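# Stow the folded towel in the bottom drawer, then close it

## Task

Move the folded towel into the bottom drawer, which starts open, so that it stays tidily folded and lined up square, then push the drawer closed. The attempt fails if the towel, with no gripper holding it, falls so that its mean height drops by more than roughly a thumb's length in a single fall.

## Robot and tools

Robot: two arms, left_arm and right_arm, each ending in a two-finger parallel gripper with a wrist camera. Cameras: cam_high (fixed, on a stand behind the arms), cam_left_wrist, cam_right_wrist, all 896x504. A loose object may occasionally get a brief outside push.

Frames. The scene frame has its origin at table-top height, halfway between the nominal arm bases; +z points up, +x points out over the table, and left_arm sits on the +y side (arm names do not match image left/right). The real bases: left_arm at (+0.020, +0.322, +0.021) m, right_arm at (+0.014, -0.356, +0.014) m, each yawed very slightly. Every hand pose, velocity, target and wrist-camera pose an arm reports is in that arm's own base frame; fixed cameras and the table use the scene frame. On a gripper, the fingers extend along its +z and spread along its y. end_effector_position is the point midway between the finger pads, about 1 cm short of the tips. Reported poses can be off by a few centimetres, more at long reach.

execute_actions(actions, cameras). actions is a list of actions; each action is a list of 1 to 15 rows, one row per 1/30 s step; a short action repeats its final row to fill 15 steps. Every row has 14 numbers in [-1, 1]: for left_arm dx, dy, dz, rx, ry, rz, opening, then the same seven for right_arm. Both arms always appear. dx..rz are offsets, not poses: they are measured along that arm's own base axes, starting from the arm's Hand target as it stood when the action began (every row of the action counts from that same start, not from the previous row). rx, ry, rz form one rotation vector about the Hand target position. Scale: 1.0 equals 0.6 m or 180 degrees. Sending the same offset twice moves the arm twice. Six zeros for an arm re-request its current Hand target. opening is absolute: +1 fully open (0.094 m), -1 closed; a 0 is a real command, so resend the present value to keep a gripper as it is. Images come back only when actions is empty or cameras names them ("all" for all, an unknown name invalidates the call).

move(target, speed, blend, opening_speed, grip_force, blocking, cameras). target is one 14-number row in the same layout, or up to 15 such rows; all rows are offsets from the same starting Hand targets, not chained. Each gripper travels a straight line and turns the short way. speed: metres per second, 0.002 to 4.3, default 0.25 (turn rate up to twice that in rad/s); one value or one per target. blend: corner rounding radius in metres per target, 0 meaning a full stop there. opening_speed: rate of the commanded opening per second on the -1..+1 scale, at least 0.2; use it to close gently. grip_force: newtons per finger pad, 10 to 50, one value or one per arm; it persists; lower forces close slowly. blocking=false returns after about 0.5 s while the move continues. The whole move is capped at 10 s and does not avoid obstacles or the other arm. Its result adds a "move:" line: done, off_target, moving, held or fault, plus limits (paced means the sent pose was clipped, held means steps were withheld).

wait(seconds 0 to 10): lets the scene run with last commands held. stop(): brakes a running move. zoom_image(camera, region [x0, y0, x1, y1] in pixels, at most 504x504): closer look at the newest image of that camera. read_manual(section="licences"): licence texts only. finished_scene(scene): ends the scene for good; call it only once the towel is inside and the drawer shut, with nothing held.

Results report per arm: end_effector_position (m), end_effector_quat_wxyz, Hand target (the last commanded pose after clipping; next offsets count from it), Joint positions (last entry is finger opening in metres), Joint velocities (possibly shown as within noise), Joint torques, grip_measured (opening on the command scale, reads slightly wide when empty), grip_effort_nm (motor effort, negative closing; not a pad force), Tool commands, motor temperatures, and step readings for execute_actions calls.

Behaviour to expect. Each control step clips commanded orientation to within 40 degrees of the actual one. Friction and load can leave a gripper a few cm short of its pose; waiting will not fix it, so send the missing distance as a further offset. An arm blocked by something keeps pushing until commanded back past its gripper. Paths close to an arm's own base can flip its shoulder; route around instead. Faster moves lag more and hit harder.

Avoid: letting the towel drop or dangle ungripped (counts as a fall); anything leaving the table; bumping or squeezing the two arms together, including one gripper closing on the other's fingers; striking the drawer, cabinet or table hard (slam the drawer and the scene fails); long stretched or loaded holds that heat motors (MOTOR HOT appears near 85 °C, at 100 °C the arm goes limp for 30 to 60 s). Smooth, brief, low-effort motion is preferred.

Each tool is called after "Emit:" as name(argument=value, ...) on one line, values as JSON.

## Session

Emit:
execute_actions(actions=[])

Scene clock: 0.00 s.
left_arm: end_effector_position=(+0.7979, +0.2091, +0.2059) grip_measured=+1.000 grip_effort_nm=n/a end_effector_quat_wxyz=(+0.302, +0.073, +0.916, +0.256) | right_arm: end_effector_position=(+0.3968, +0.6051, +0.3660) grip_measured=+1.000 grip_effort_nm=n/a end_effector_quat_wxyz=(+0.305, -0.067, +0.933, +0.177)
Joint positions: left_arm=[0.193 2.119 2.016 -0.702 -0.309 0.477 0.094] | right_arm=[1.062 1.876 2.097 -1.125 0.3 0.814 0.094]
Joint velocities: within noise
Joint torques (N m): no reading
Motor temperatures (°C): left_arm=[32 28 29 27 29 25 29] | right_arm=[34 32 30 26 28 29 31]
Heat: left arm: hottest waist 32 °C; right arm: hottest waist 34 °C.
Hand target: left_arm +0.8038, +0.2103, +0.2333; +0.323, +0.068, +0.907, +0.262 | right_arm +0.3986, +0.6085, +0.3782; +0.312, -0.065, +0.929, +0.188
Tool commands: left_gripper/opening=+1.0 right_gripper/opening=+1.0

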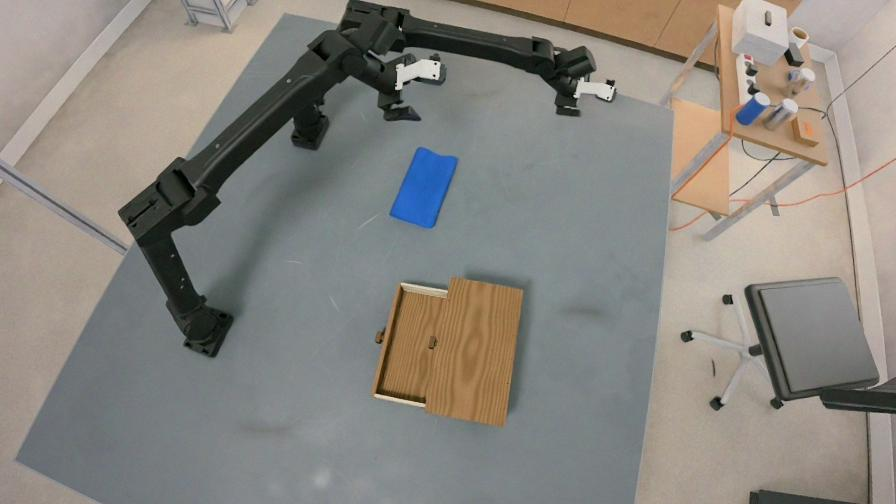

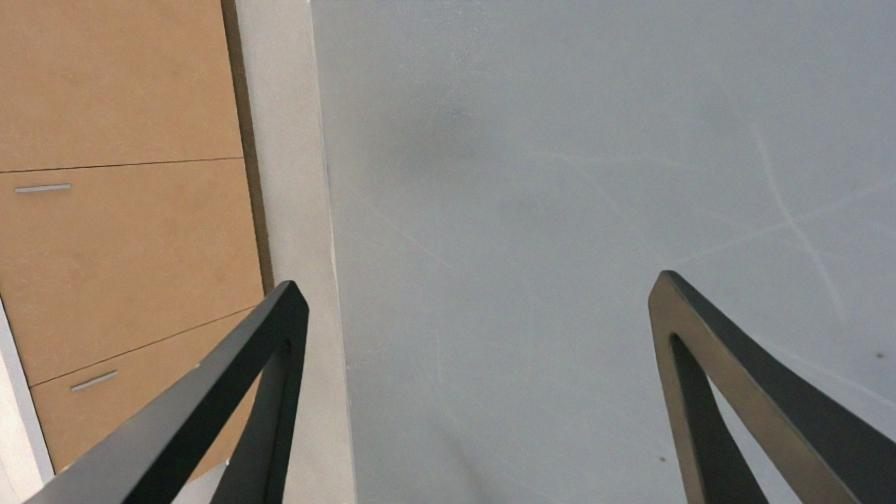

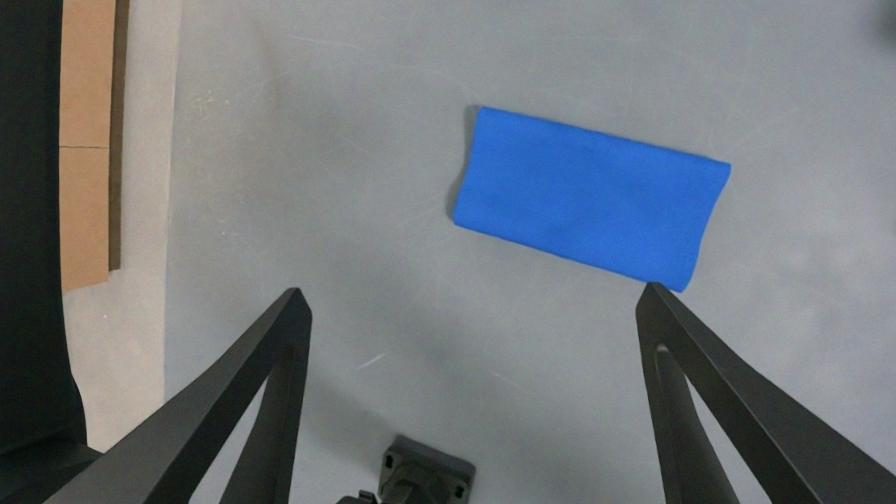

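Emit:
zoom_image(camera="cam_high", region=[340, 250, 560, 450])

Emit:
zoom_image(camera="cam_high", region=[360, 120, 500, 250])

Emit:
zoom_image(camera="cam_right_wrist", region=[420, 80, 760, 320])

Scaled by 2.291 from the camera's 896x504 image, which has a finer 1280x720 frame.

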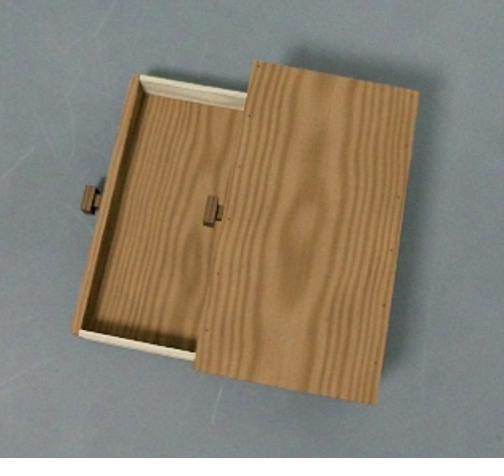

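Scaled by 3.600 from the camera's 896x504 image, which has a finer 1280x720 frame.

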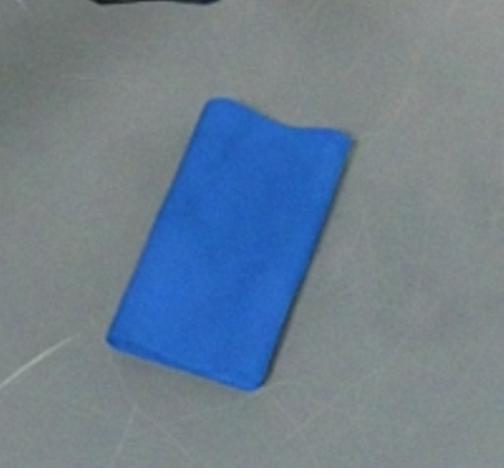

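Scaled by 1.482 from the camera's 896x504 image, which has a finer 1280x720 frame.

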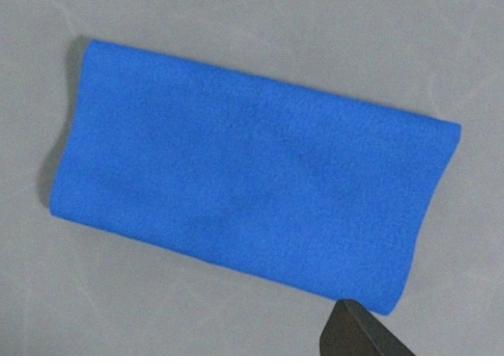

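Emit:
move(target=[-0.673, -0.5005, 0.2278, -0.172, -0.0508, -0.0296, 1, 0.2023, -0.931, -0.0137, -0.0928, -0.0628, -0.0877, 1], speed=0.3, cameras=["all"])

Scene clock: 126.17 s.
left_arm: end_effector_position=(+0.4042, -0.0877, +0.3736) grip_measured=+1.000 grip_effort_nm=0.03 end_effector_quat_wxyz=(+0.417, -0.001, +0.909, +0.001) | right_arm: end_effector_position=(+0.5197, +0.0545, +0.3652) grip_measured=+1.000 grip_effort_nm=-0.02 end_effector_quat_wxyz=(+0.400, +0.000, +0.916, +0.001)
Joint positions: left_arm=[-0.311 0.942 1.101 -0.894 -0.236 -0.208 0.094] | right_arm=[0.139 1.233 1.295 -0.814 0.1 0.096 0.094]
Joint torques (N m): left_arm=[-2.37 -4.95 8.81 1.57 -0.33 -0.08] | right_arm=[-0.26 -12.28 9.14 3.33 -0.11 -0.18]
Motor temperatures (°C): left_arm=[32 37 41 27 29 25 29] | right_arm=[33 39 41 26 28 29 31]
Heat: left arm: hottest elbow 41 °C; right arm: hottest elbow 41 °C.
Hand target: left_arm +0.4000, -0.0899, +0.3699; +0.411, +0.000, +0.912, +0.000 | right_arm +0.5199, +0.0498, +0.3700; +0.411, +0.000, +0.911, +0.000
Off the commanded pose: left_arm 0.006 m, 1 deg | right_arm 0.007 m, 1 deg.
move: done

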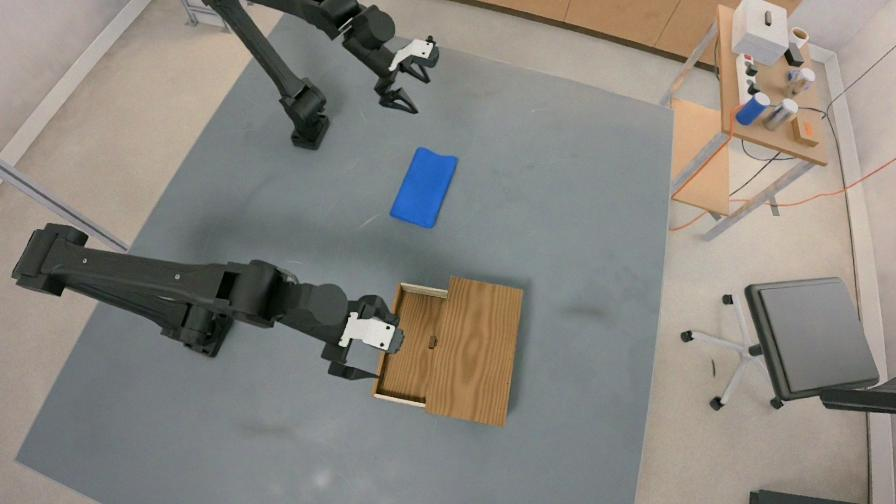

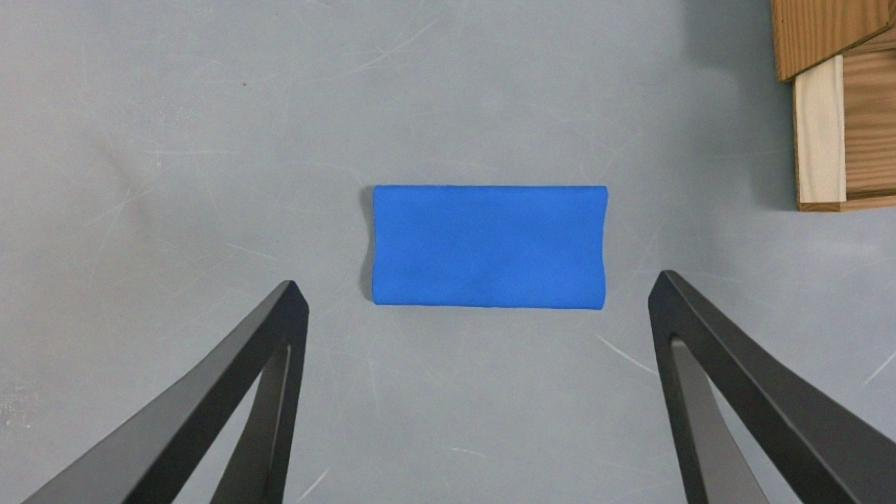

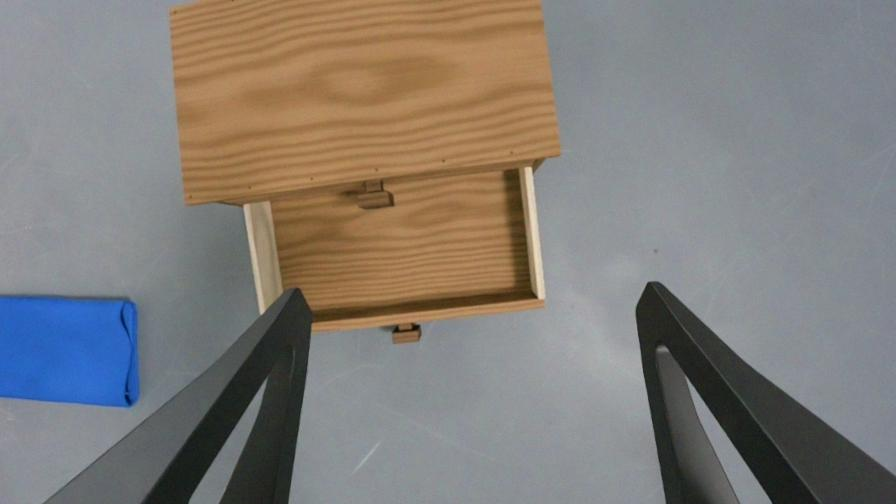

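Emit:
zoom_image(camera="cam_right_wrist", region=[160, 0, 600, 360])

Emit:
zoom_image(camera="cam_left_wrist", region=[340, 160, 640, 330])

Emit:
zoom_image(camera="cam_right_wrist", region=[0, 270, 200, 420])

Scaled by 1.145 from the camera's 896x504 image, which has a finer 1280x720 frame.

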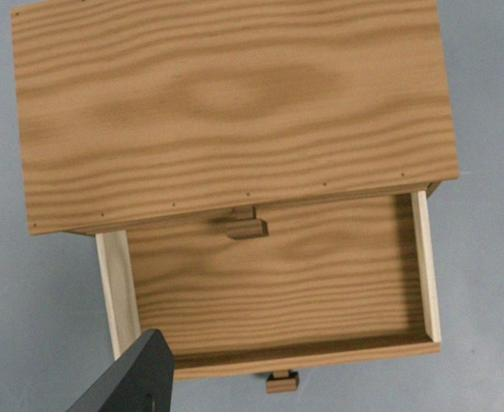

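Scaled by 1.680 from the camera's 896x504 image, which has a finer 1280x720 frame.

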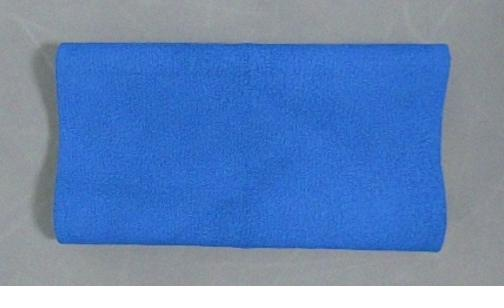

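Scaled by 2.520 from the camera's 896x504 image, which has a finer 1280x720 frame.

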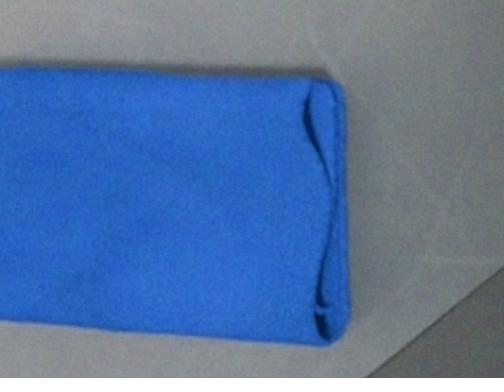

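Emit:
zoom_image(camera="cam_left_wrist", region=[696, 0, 896, 240])

Emit:
zoom_image(camera="cam_right_wrist", region=[180, 150, 380, 360])

Emit:
zoom_image(camera="cam_right_wrist", region=[380, 140, 600, 360])

Scaled by 2.100 from the camera's 896x504 image, which has a finer 1280x720 frame.

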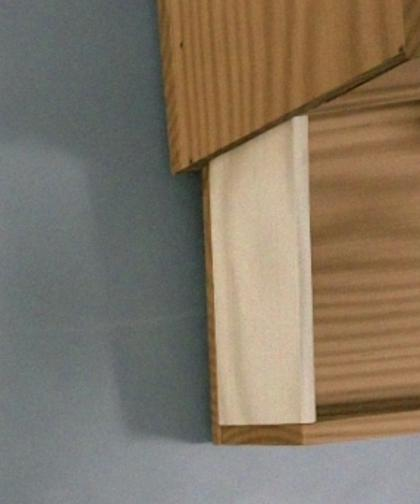

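Scaled by 2.400 from the camera's 896x504 image, which has a finer 1280x720 frame.

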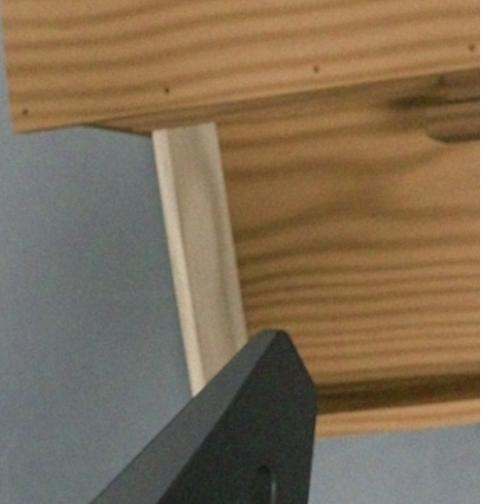

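Scaled by 2.291 from the camera's 896x504 image, which has a finer 1280x720 frame.

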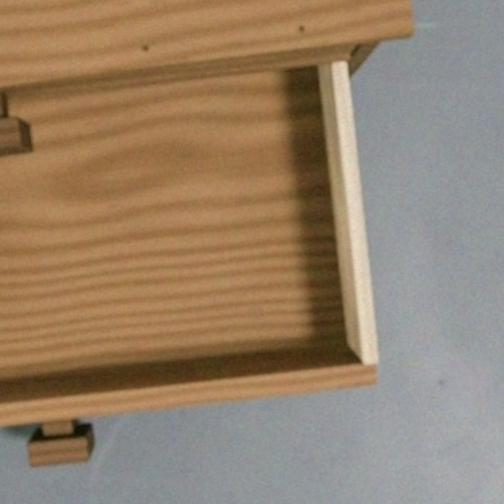

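Emit:
move(target=[0,0,0,0,0,0,1, -0.2833, 0.0833, -0.2833, 0, -0.3633, 0, 1], speed=0.3, cameras=["all"])

Scene clock: 296.93 s.
left_arm: end_effector_position=(+0.4042, -0.0877, +0.3736) grip_measured=+1.000 grip_effort_nm=0.03 end_effector_quat_wxyz=(+0.417, -0.001, +0.909, +0.000) | right_arm: end_effector_position=(+0.3527, +0.0960, +0.2021) grip_measured=+1.000 grip_effort_nm=-0.02 end_effector_quat_wxyz=(+0.779, -0.002, +0.626, +0.005)
Joint positions: left_arm=[-0.311 0.942 1.101 -0.894 -0.236 -0.209 0.094] | right_arm=[0.479 1.418 0.118 1.542 0.457 -0.105 0.094]
Joint torques (N m): left_arm=[-2.49 -5.01 8.79 1.66 -0.33 -0.05] | right_arm=[1.44 -4.78 3.66 3.14 -0.03 -0.22]
Motor temperatures (°C): left_arm=[32 29 38 27 29 26 29] | right_arm=[33 33 38 26 28 29 30]
Heat: left arm: hottest elbow 38 °C; right arm: hottest elbow 38 °C.
Hand target: left_arm +0.4000, -0.0899, +0.3699; +0.411, +0.000, +0.912, +0.000 | right_arm +0.3500, +0.0999, +0.2000; +0.839, +0.000, +0.545, +0.000
Off the commanded pose: left_arm 0.006 m, 1 deg | right_arm 0.005 m, 12 deg.
joint sent to its limit (right arm) — joint 4 (wrist pitch), upper limit. The joint targets are off in orientation, not in position.
move: off_target (right_arm)

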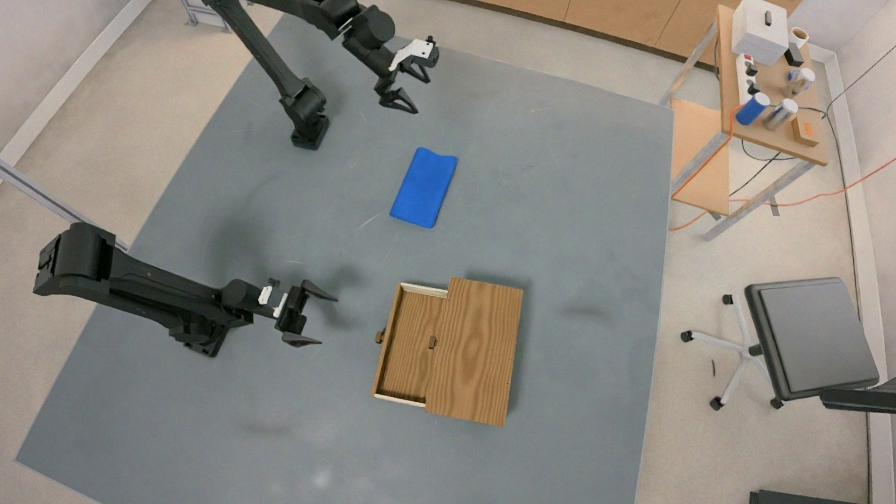

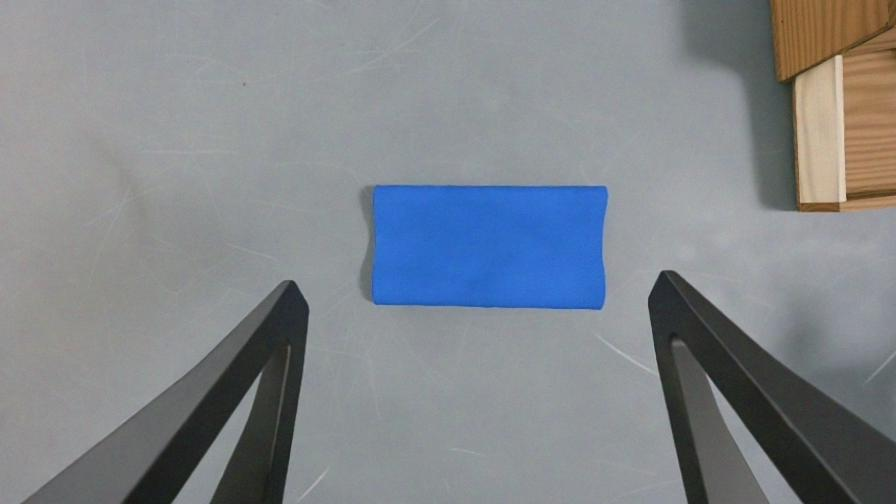

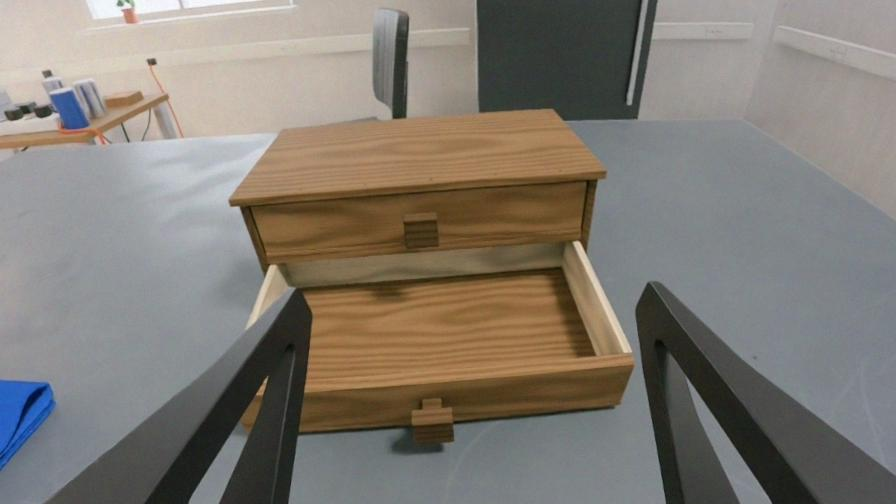

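Emit:
zoom_image(camera="cam_right_wrist", region=[220, 100, 440, 270])

Emit:
zoom_image(camera="cam_right_wrist", region=[230, 230, 440, 450])

Emit:
zoom_image(camera="cam_right_wrist", region=[430, 220, 650, 430])

Scaled by 2.291 from the camera's 896x504 image, which has a finer 1280x720 frame.

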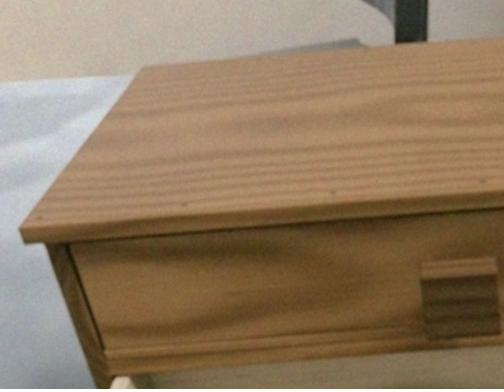

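Scaled by 2.291 from the camera's 896x504 image, which has a finer 1280x720 frame.

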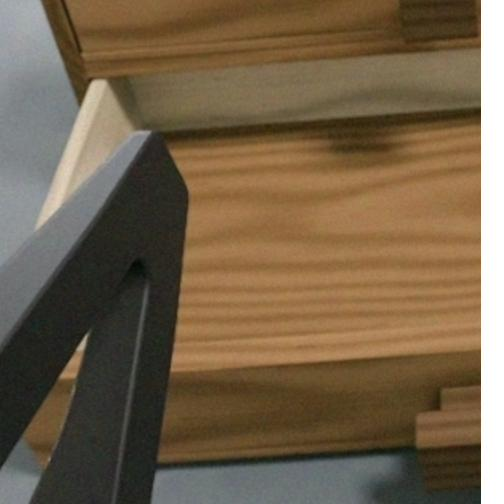

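Scaled by 2.291 from the camera's 896x504 image, which has a finer 1280x720 frame.

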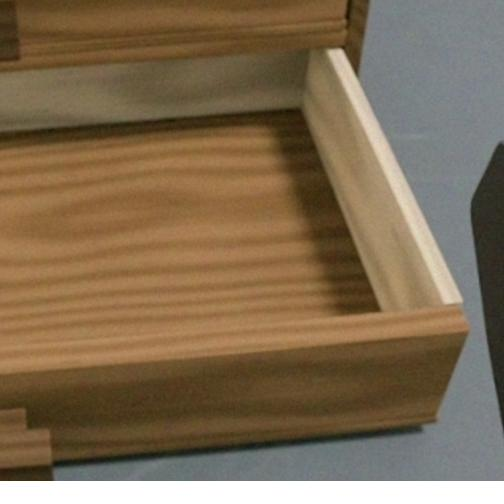

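Emit:
zoom_image(camera="cam_right_wrist", region=[0, 350, 100, 500])

Scaled by 3.360 from the camera's 896x504 image, which has a finer 1280x720 frame.

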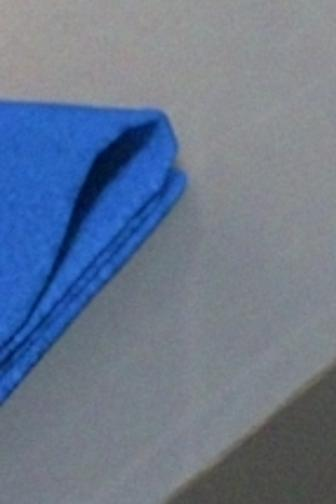

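Emit:
move(target=[-0.1167, 0.1482, -0.4165, -0.3929, -0.0283, 0.3097, -0.1, -0.075, 0.6935, -0.1333, 0.516, 0.2553, -0.0498, -0.1], speed=0.35, cameras=["all"])

Scene clock: 469.97 s.
left_arm: end_effector_position=(+0.3287, -0.0041, +0.1216) grip_measured=-0.097 grip_effort_nm=-0.14 end_effector_quat_wxyz=(-0.323, +0.624, -0.634, +0.324) | right_arm: end_effector_position=(+0.2989, +0.4999, +0.1103) grip_measured=-0.098 grip_effort_nm=-0.11 end_effector_quat_wxyz=(+0.367, +0.490, +0.682, +0.401)
Joint positions: left_arm=[-0.013 0.724 0.273 -0.17 -0.004 -1.566 0.042] | right_arm=[1.274 1.745 0.998 -0.003 0.926 2.092 0.042]
Joint torques (N m): left_arm=[-1.14 -0.5 8.08 3.12 -0.15 0.01] | right_arm=[-0.32 -15.56 11.04 1.17 0.44 -0.1]
Motor temperatures (°C): left_arm=[31 28 38 26 29 26 29] | right_arm=[32 32 33 26 28 29 30]
Heat: left arm: hottest elbow 38 °C; right arm: hottest elbow 33 °C.
Hand target: left_arm +0.3302, -0.0012, +0.1201; -0.327, +0.627, -0.627, +0.326 | right_arm +0.3049, +0.5160, +0.1202; +0.326, +0.627, +0.627, +0.327
Off the commanded pose: left_arm 0.004 m, 1 deg | right_arm 0.020 m, 20 deg.
joint sent to its limit (right arm) — joint 6 (wrist roll), upper limit. The joint targets are off in orientation, not in position.
move: off_target (right_arm)

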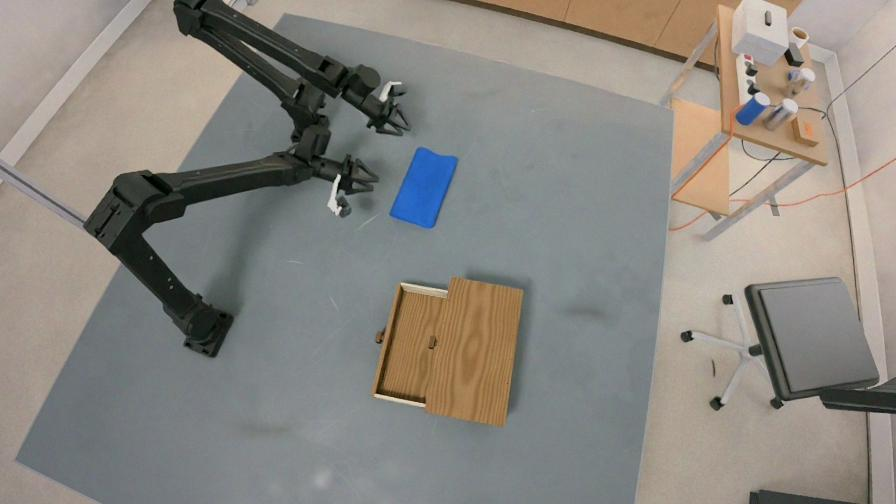

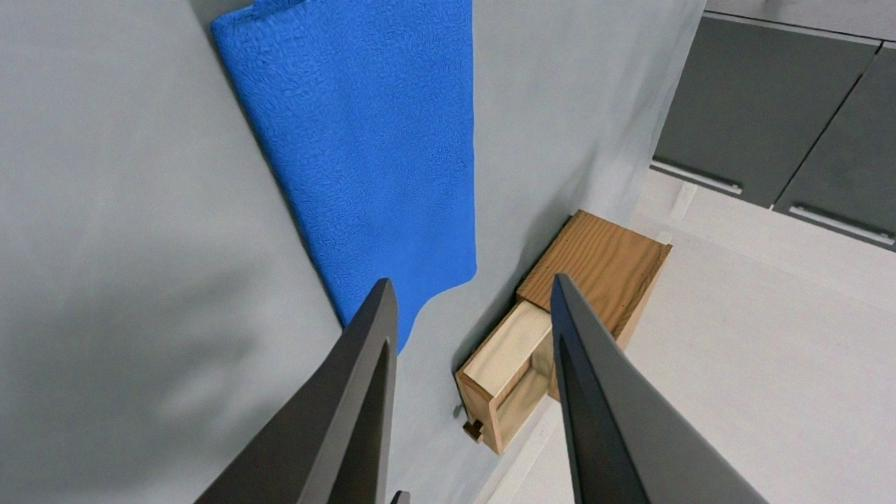

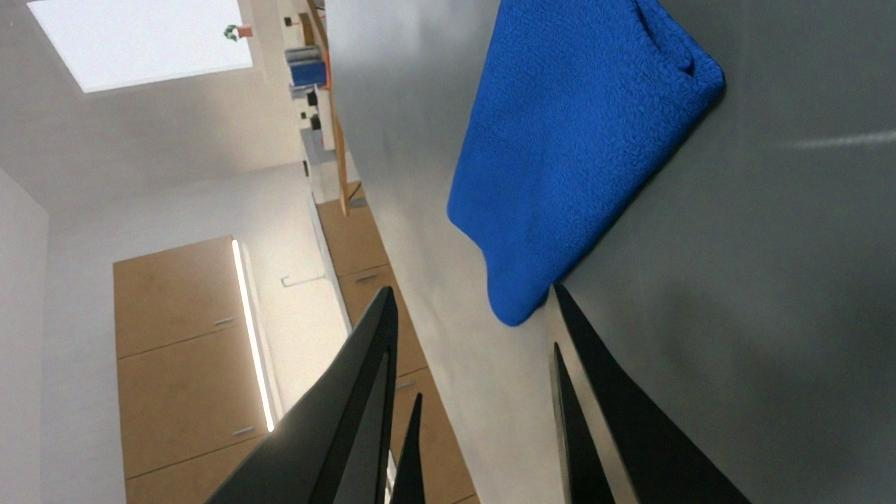

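Emit:
zoom_image(camera="cam_right_wrist", region=[440, 0, 740, 340])

Emit:
zoom_image(camera="cam_left_wrist", region=[190, 0, 590, 370])

Scaled by 1.482 from the camera's 896x504 image, which has a finer 1280x720 frame.

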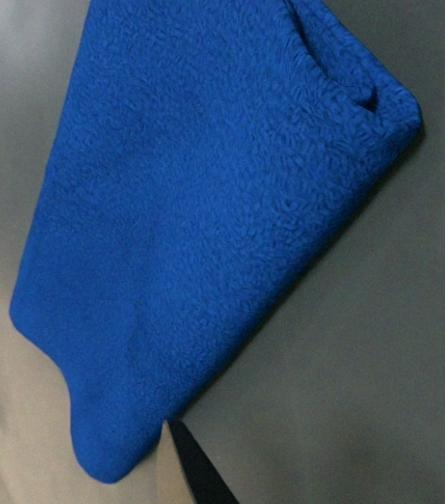

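Scaled by 1.260 from the camera's 896x504 image, which has a finer 1280x720 frame.

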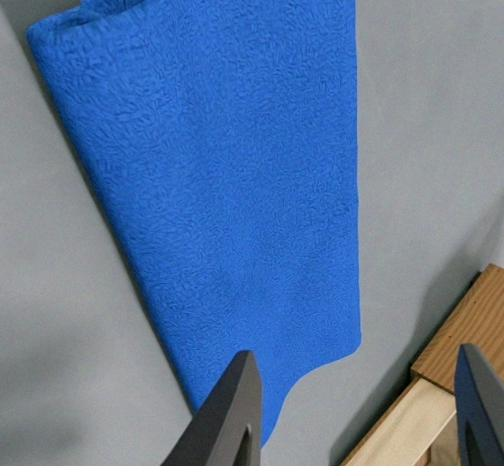

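Emit:
move(target=[0.008, 0, -0.1167, 0, 0, -0.1667, -0.1, 0.0268, -0.0017, -0.1167, 0, 0, 0.1944, -0.1], speed=0.2, cameras=["all"])

Scene clock: 560.20 s.
left_arm: end_effector_position=(+0.3198, -0.0088, +0.0398) grip_measured=-0.097 grip_effort_nm=-0.14 end_effector_quat_wxyz=(+0.211, -0.452, +0.770, -0.397) | right_arm: end_effector_position=(+0.3158, +0.5191, +0.0624) grip_measured=-0.098 grip_effort_nm=-0.11 end_effector_quat_wxyz=(+0.210, +0.410, +0.785, +0.415)
Joint positions: left_arm=[0.312 1.16 0.233 0.076 0.656 -1.004 0.042] | right_arm=[1.143 1.768 0.941 0.155 0.422 1.899 0.042]
Joint torques (N m): left_arm=[-1.14 -2.96 8.36 2.8 0.27 0.16] | right_arm=[-0.91 -14.86 6.37 3.11 0.12 -0.2]
Motor temperatures (°C): left_arm=[31 28 40 27 29 25 29] | right_arm=[32 35 38 26 28 29 30]
Heat: left arm: hottest elbow 40 °C; right arm: hottest elbow 38 °C.
Hand target: left_arm +0.3348, -0.0011, +0.0499; +0.231, -0.444, +0.768, -0.400 | right_arm +0.3211, +0.5148, +0.0501; +0.213, +0.410, +0.787, +0.409
Off the commanded pose: left_arm 0.020 m, 3 deg | right_arm 0.014 m, 1 deg.
move: off_target (left_arm, right_arm)

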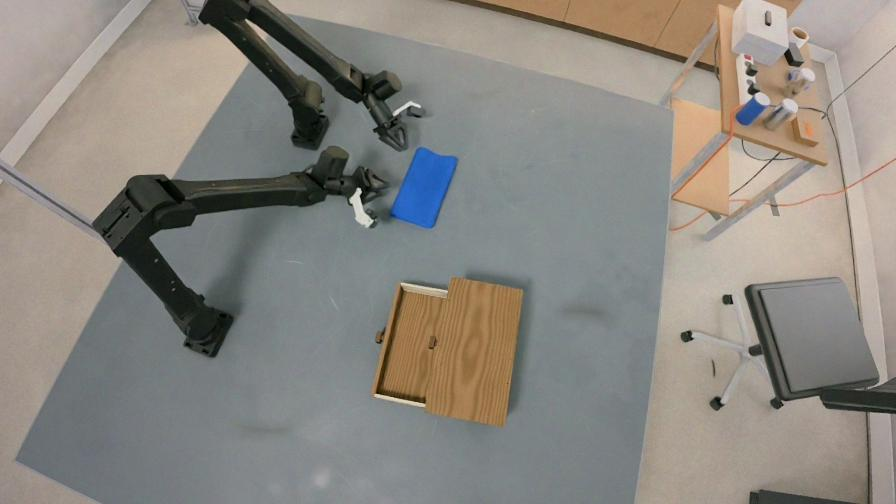

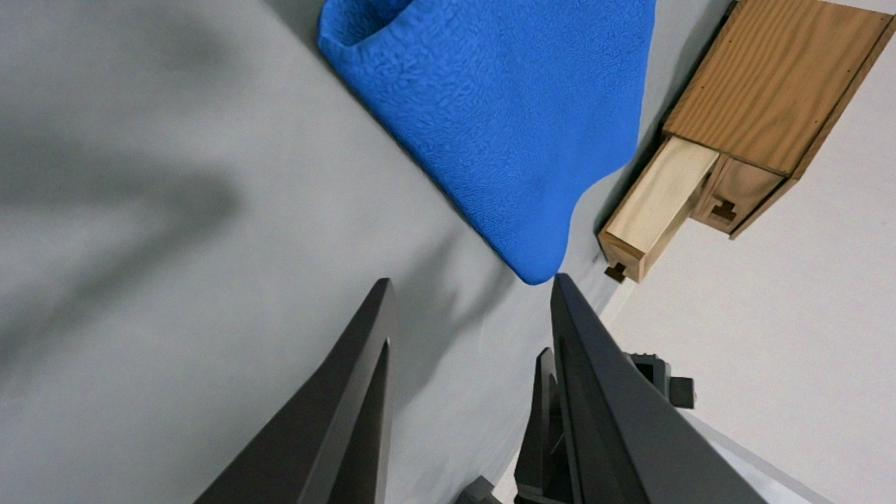

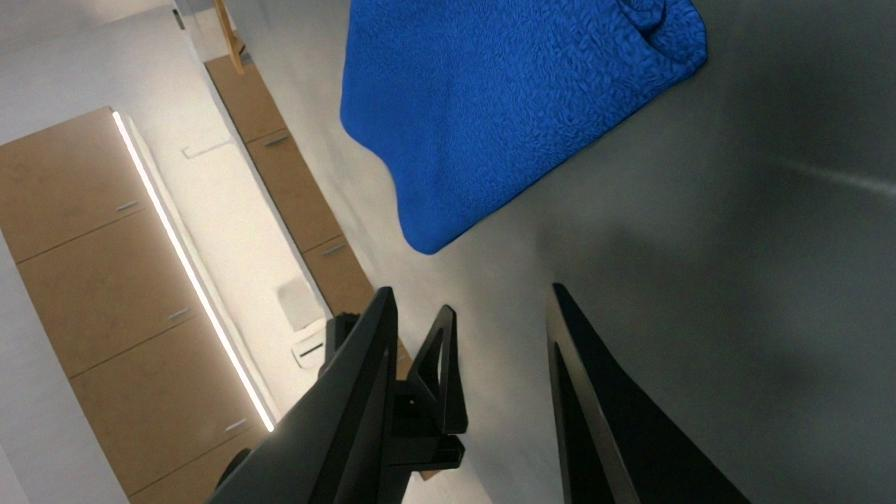

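Emit:
move(target=[0.0253, 0.013, -0.0498, 0, 0, 0, -0.1, 0.0083, -0.0067, -0.0733, 0, 0, 0, -0.1], speed=0.08, cameras=["cam_left_wrist", "cam_right_wrist"])

Scene clock: 576.23 s.
left_arm: end_effector_position=(+0.3296, -0.0024, +0.0094) grip_measured=-0.097 grip_effort_nm=-0.14 end_effector_quat_wxyz=(+0.208, -0.454, +0.771, -0.395) | right_arm: end_effector_position=(+0.3196, +0.5161, +0.0166) grip_measured=-0.098 grip_effort_nm=-0.11 end_effector_quat_wxyz=(+0.209, +0.408, +0.786, +0.413)
Joint positions: left_arm=[0.325 1.364 0.239 0.257 0.664 -0.99 0.042] | right_arm=[1.132 1.869 0.919 0.278 0.412 1.889 0.042]
Joint torques (N m): left_arm=[-1.08 -4.42 7.82 2.74 0.28 0.13] | right_arm=[-1.08 -16.21 5.75 3.18 0.11 -0.28]
Heat: left arm: hottest elbow 40 °C; right arm: hottest elbow 38 °C.
Hand target: left_arm +0.3501, +0.0068, +0.0201; +0.231, -0.444, +0.768, -0.400 | right_arm +0.3260, +0.5109, +0.0061; +0.213, +0.410, +0.787, +0.409
Off the commanded pose: left_arm 0.025 m, 3 deg | right_arm 0.013 m, 1 deg.
move: off_target (left_arm, right_arm)
Images, in order (width x height): cam_left_wrist 896x504, cam_right_wrist 896x504.

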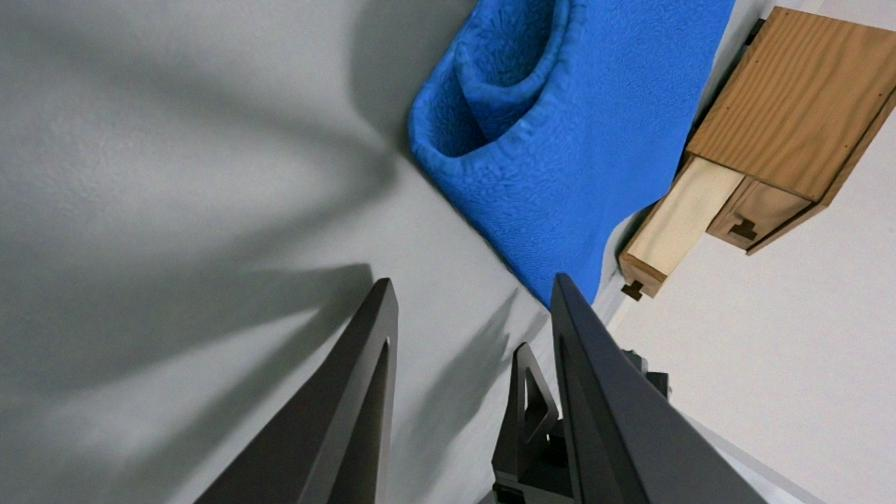

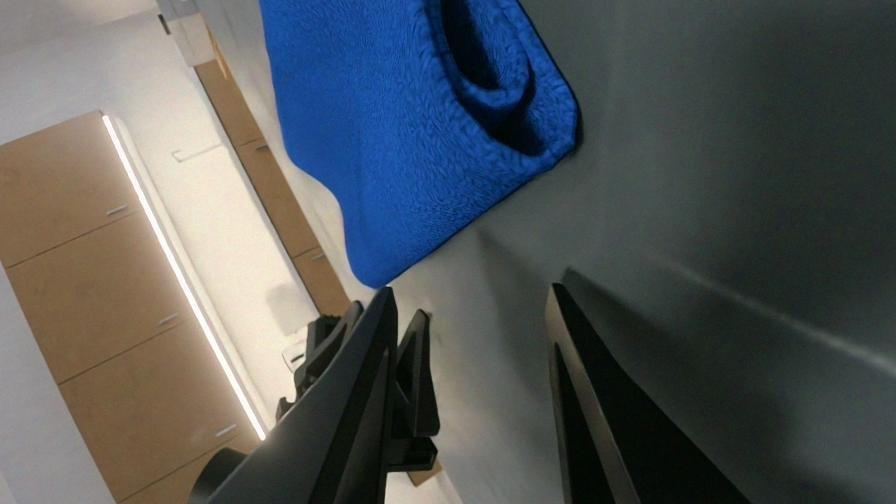

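Emit:
zoom_image(camera="cam_left_wrist", region=[340, 0, 640, 330])

Emit:
zoom_image(camera="cam_right_wrist", region=[340, 0, 640, 330])

Scaled by 1.527 from the camera's 896x504 image, which has a finer 1280x720 frame.

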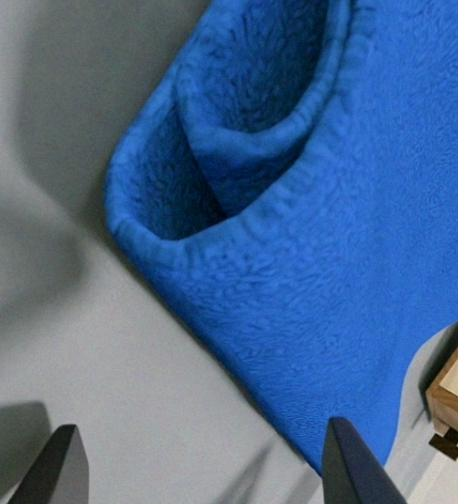

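Scaled by 1.527 from the camera's 896x504 image, which has a finer 1280x720 frame.

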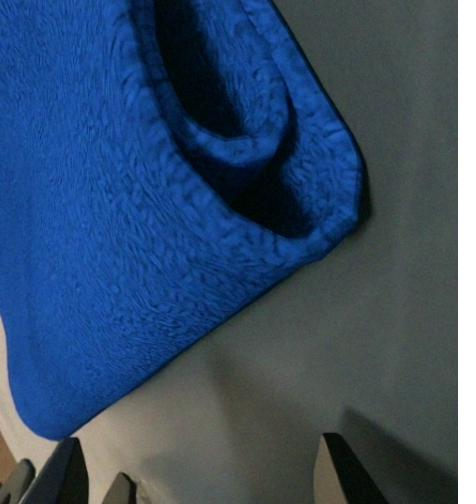

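Emit:
move(target=[0.009, 0.0373, 0.0177, -0.0361, -0.0626, 0, 0.17, 0.0023, -0.0468, 0.019, 0.0415, -0.0592, 0, 0.17], speed=0.1, cameras=["cam_left_wrist", "cam_right_wrist"])

Scene clock: 644.63 s.
left_arm: end_effector_position=(+0.3515, +0.0237, +0.0288) grip_measured=+0.167 grip_effort_nm=0.20 end_effector_quat_wxyz=(+0.271, -0.415, +0.722, -0.483) | right_arm: end_effector_position=(+0.3216, +0.4907, +0.0286) grip_measured=+0.168 grip_effort_nm=0.08 end_effector_quat_wxyz=(+0.251, +0.381, +0.734, +0.502)
Joint positions: left_arm=[0.462 1.549 0.239 0.651 0.888 -1.038 0.055] | right_arm=[1.122 1.895 0.77 0.701 0.456 1.782 0.055]
Joint torques (N m): left_arm=[-1.26 -5.01 3.99 2.97 0.28 0.02] | right_arm=[-1.79 -14.39 4.4 3.28 0.26 -0.27]
Heat: left arm: hottest elbow 40 °C; right arm: hottest elbow 36 °C.
Hand target: left_arm +0.3555, +0.0290, +0.0307; +0.280, -0.415, +0.718, -0.484 | right_arm +0.3274, +0.4827, +0.0174; +0.258, +0.383, +0.735, +0.496
Off the commanded pose: left_arm 0.007 m, 1 deg | right_arm 0.015 m, 1 deg.
move: off_target (right_arm)
Images, in order (width x height): cam_left_wrist 896x504, cam_right_wrist 896x504.

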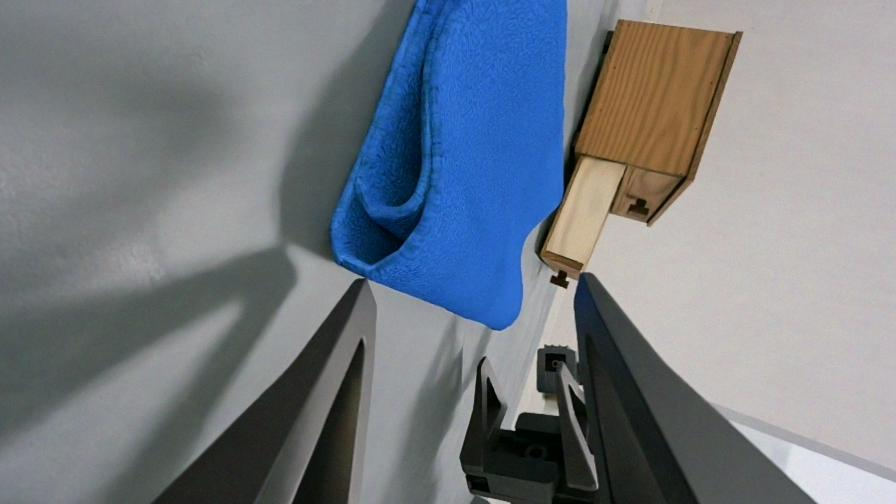

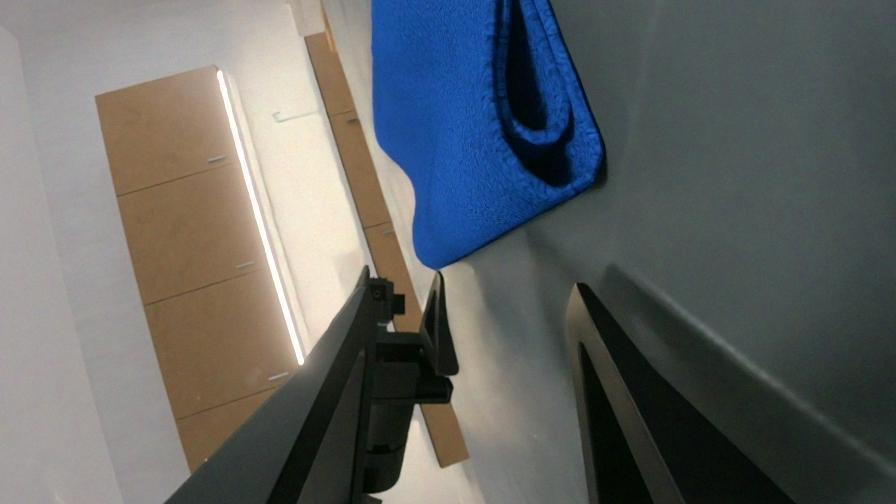

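Emit:
move(target=[-0.0375, -0.0133, -0.0278, 0, 0, 0, 0.17, 0, 0, -0.01, 0, 0, 0, 0.17], speed=0.1, cameras=["cam_left_wrist", "cam_right_wrist"])

Scene clock: 656.00 s.
left_arm: end_effector_position=(+0.3352, +0.0188, +0.0150) grip_measured=+0.167 grip_effort_nm=0.20 end_effector_quat_wxyz=(+0.274, -0.415, +0.719, -0.485) | right_arm: end_effector_position=(+0.3215, +0.4904, +0.0221) grip_measured=+0.168 grip_effort_nm=0.08 end_effector_quat_wxyz=(+0.251, +0.381, +0.735, +0.502)
Joint positions: left_arm=[0.475 1.626 0.191 0.779 0.899 -1.038 0.055] | right_arm=[1.122 1.912 0.77 0.718 0.456 1.781 0.055]
Joint torques (N m): left_arm=[-0.56 -5.25 1.95 2.86 0.31 0.17] | right_arm=[-1.2 -14.62 4.56 3.41 0.22 -0.28]
Heat: left arm: hottest elbow 39 °C; right arm: hottest elbow 35 °C.
Hand target: left_arm +0.3330, +0.0210, +0.0141; +0.280, -0.415, +0.718, -0.484 | right_arm +0.3274, +0.4827, +0.0115; +0.258, +0.383, +0.736, +0.496
Off the commanded pose: left_arm 0.003 m, 1 deg | right_arm 0.014 m, 1 deg.
move: off_target (right_arm)
Images, in order (width x height): cam_left_wrist 896x504, cam_right_wrist 896x504.

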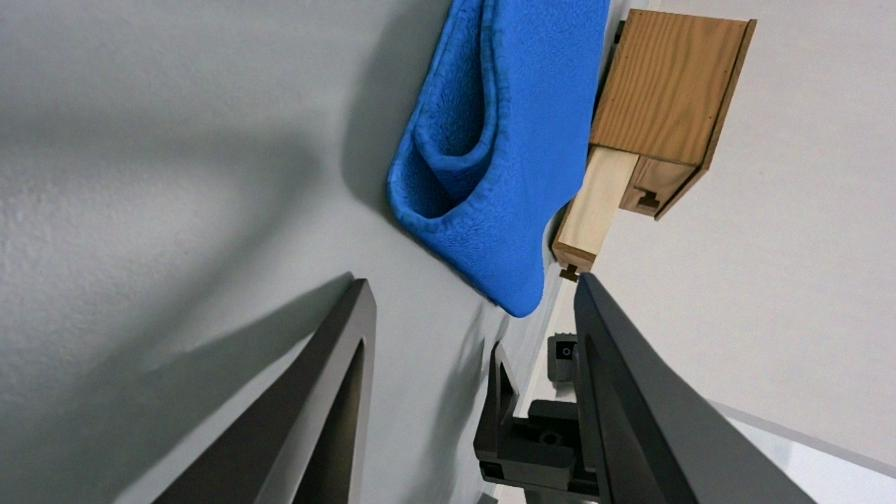

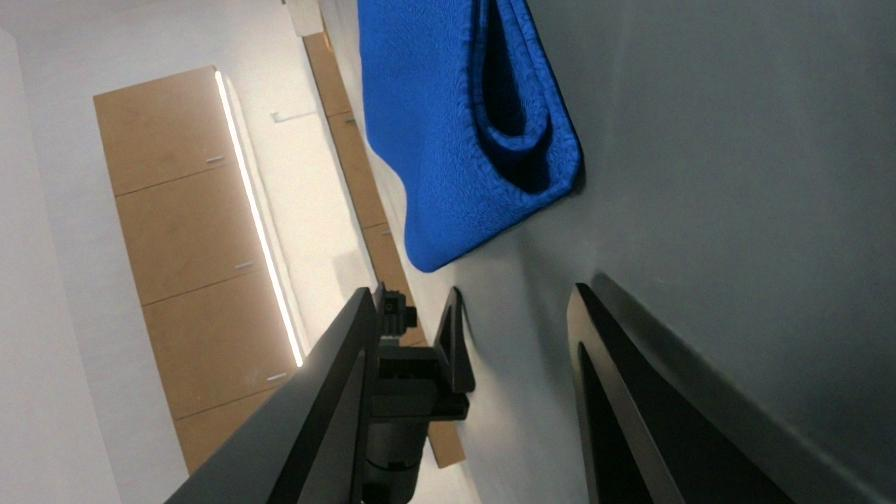

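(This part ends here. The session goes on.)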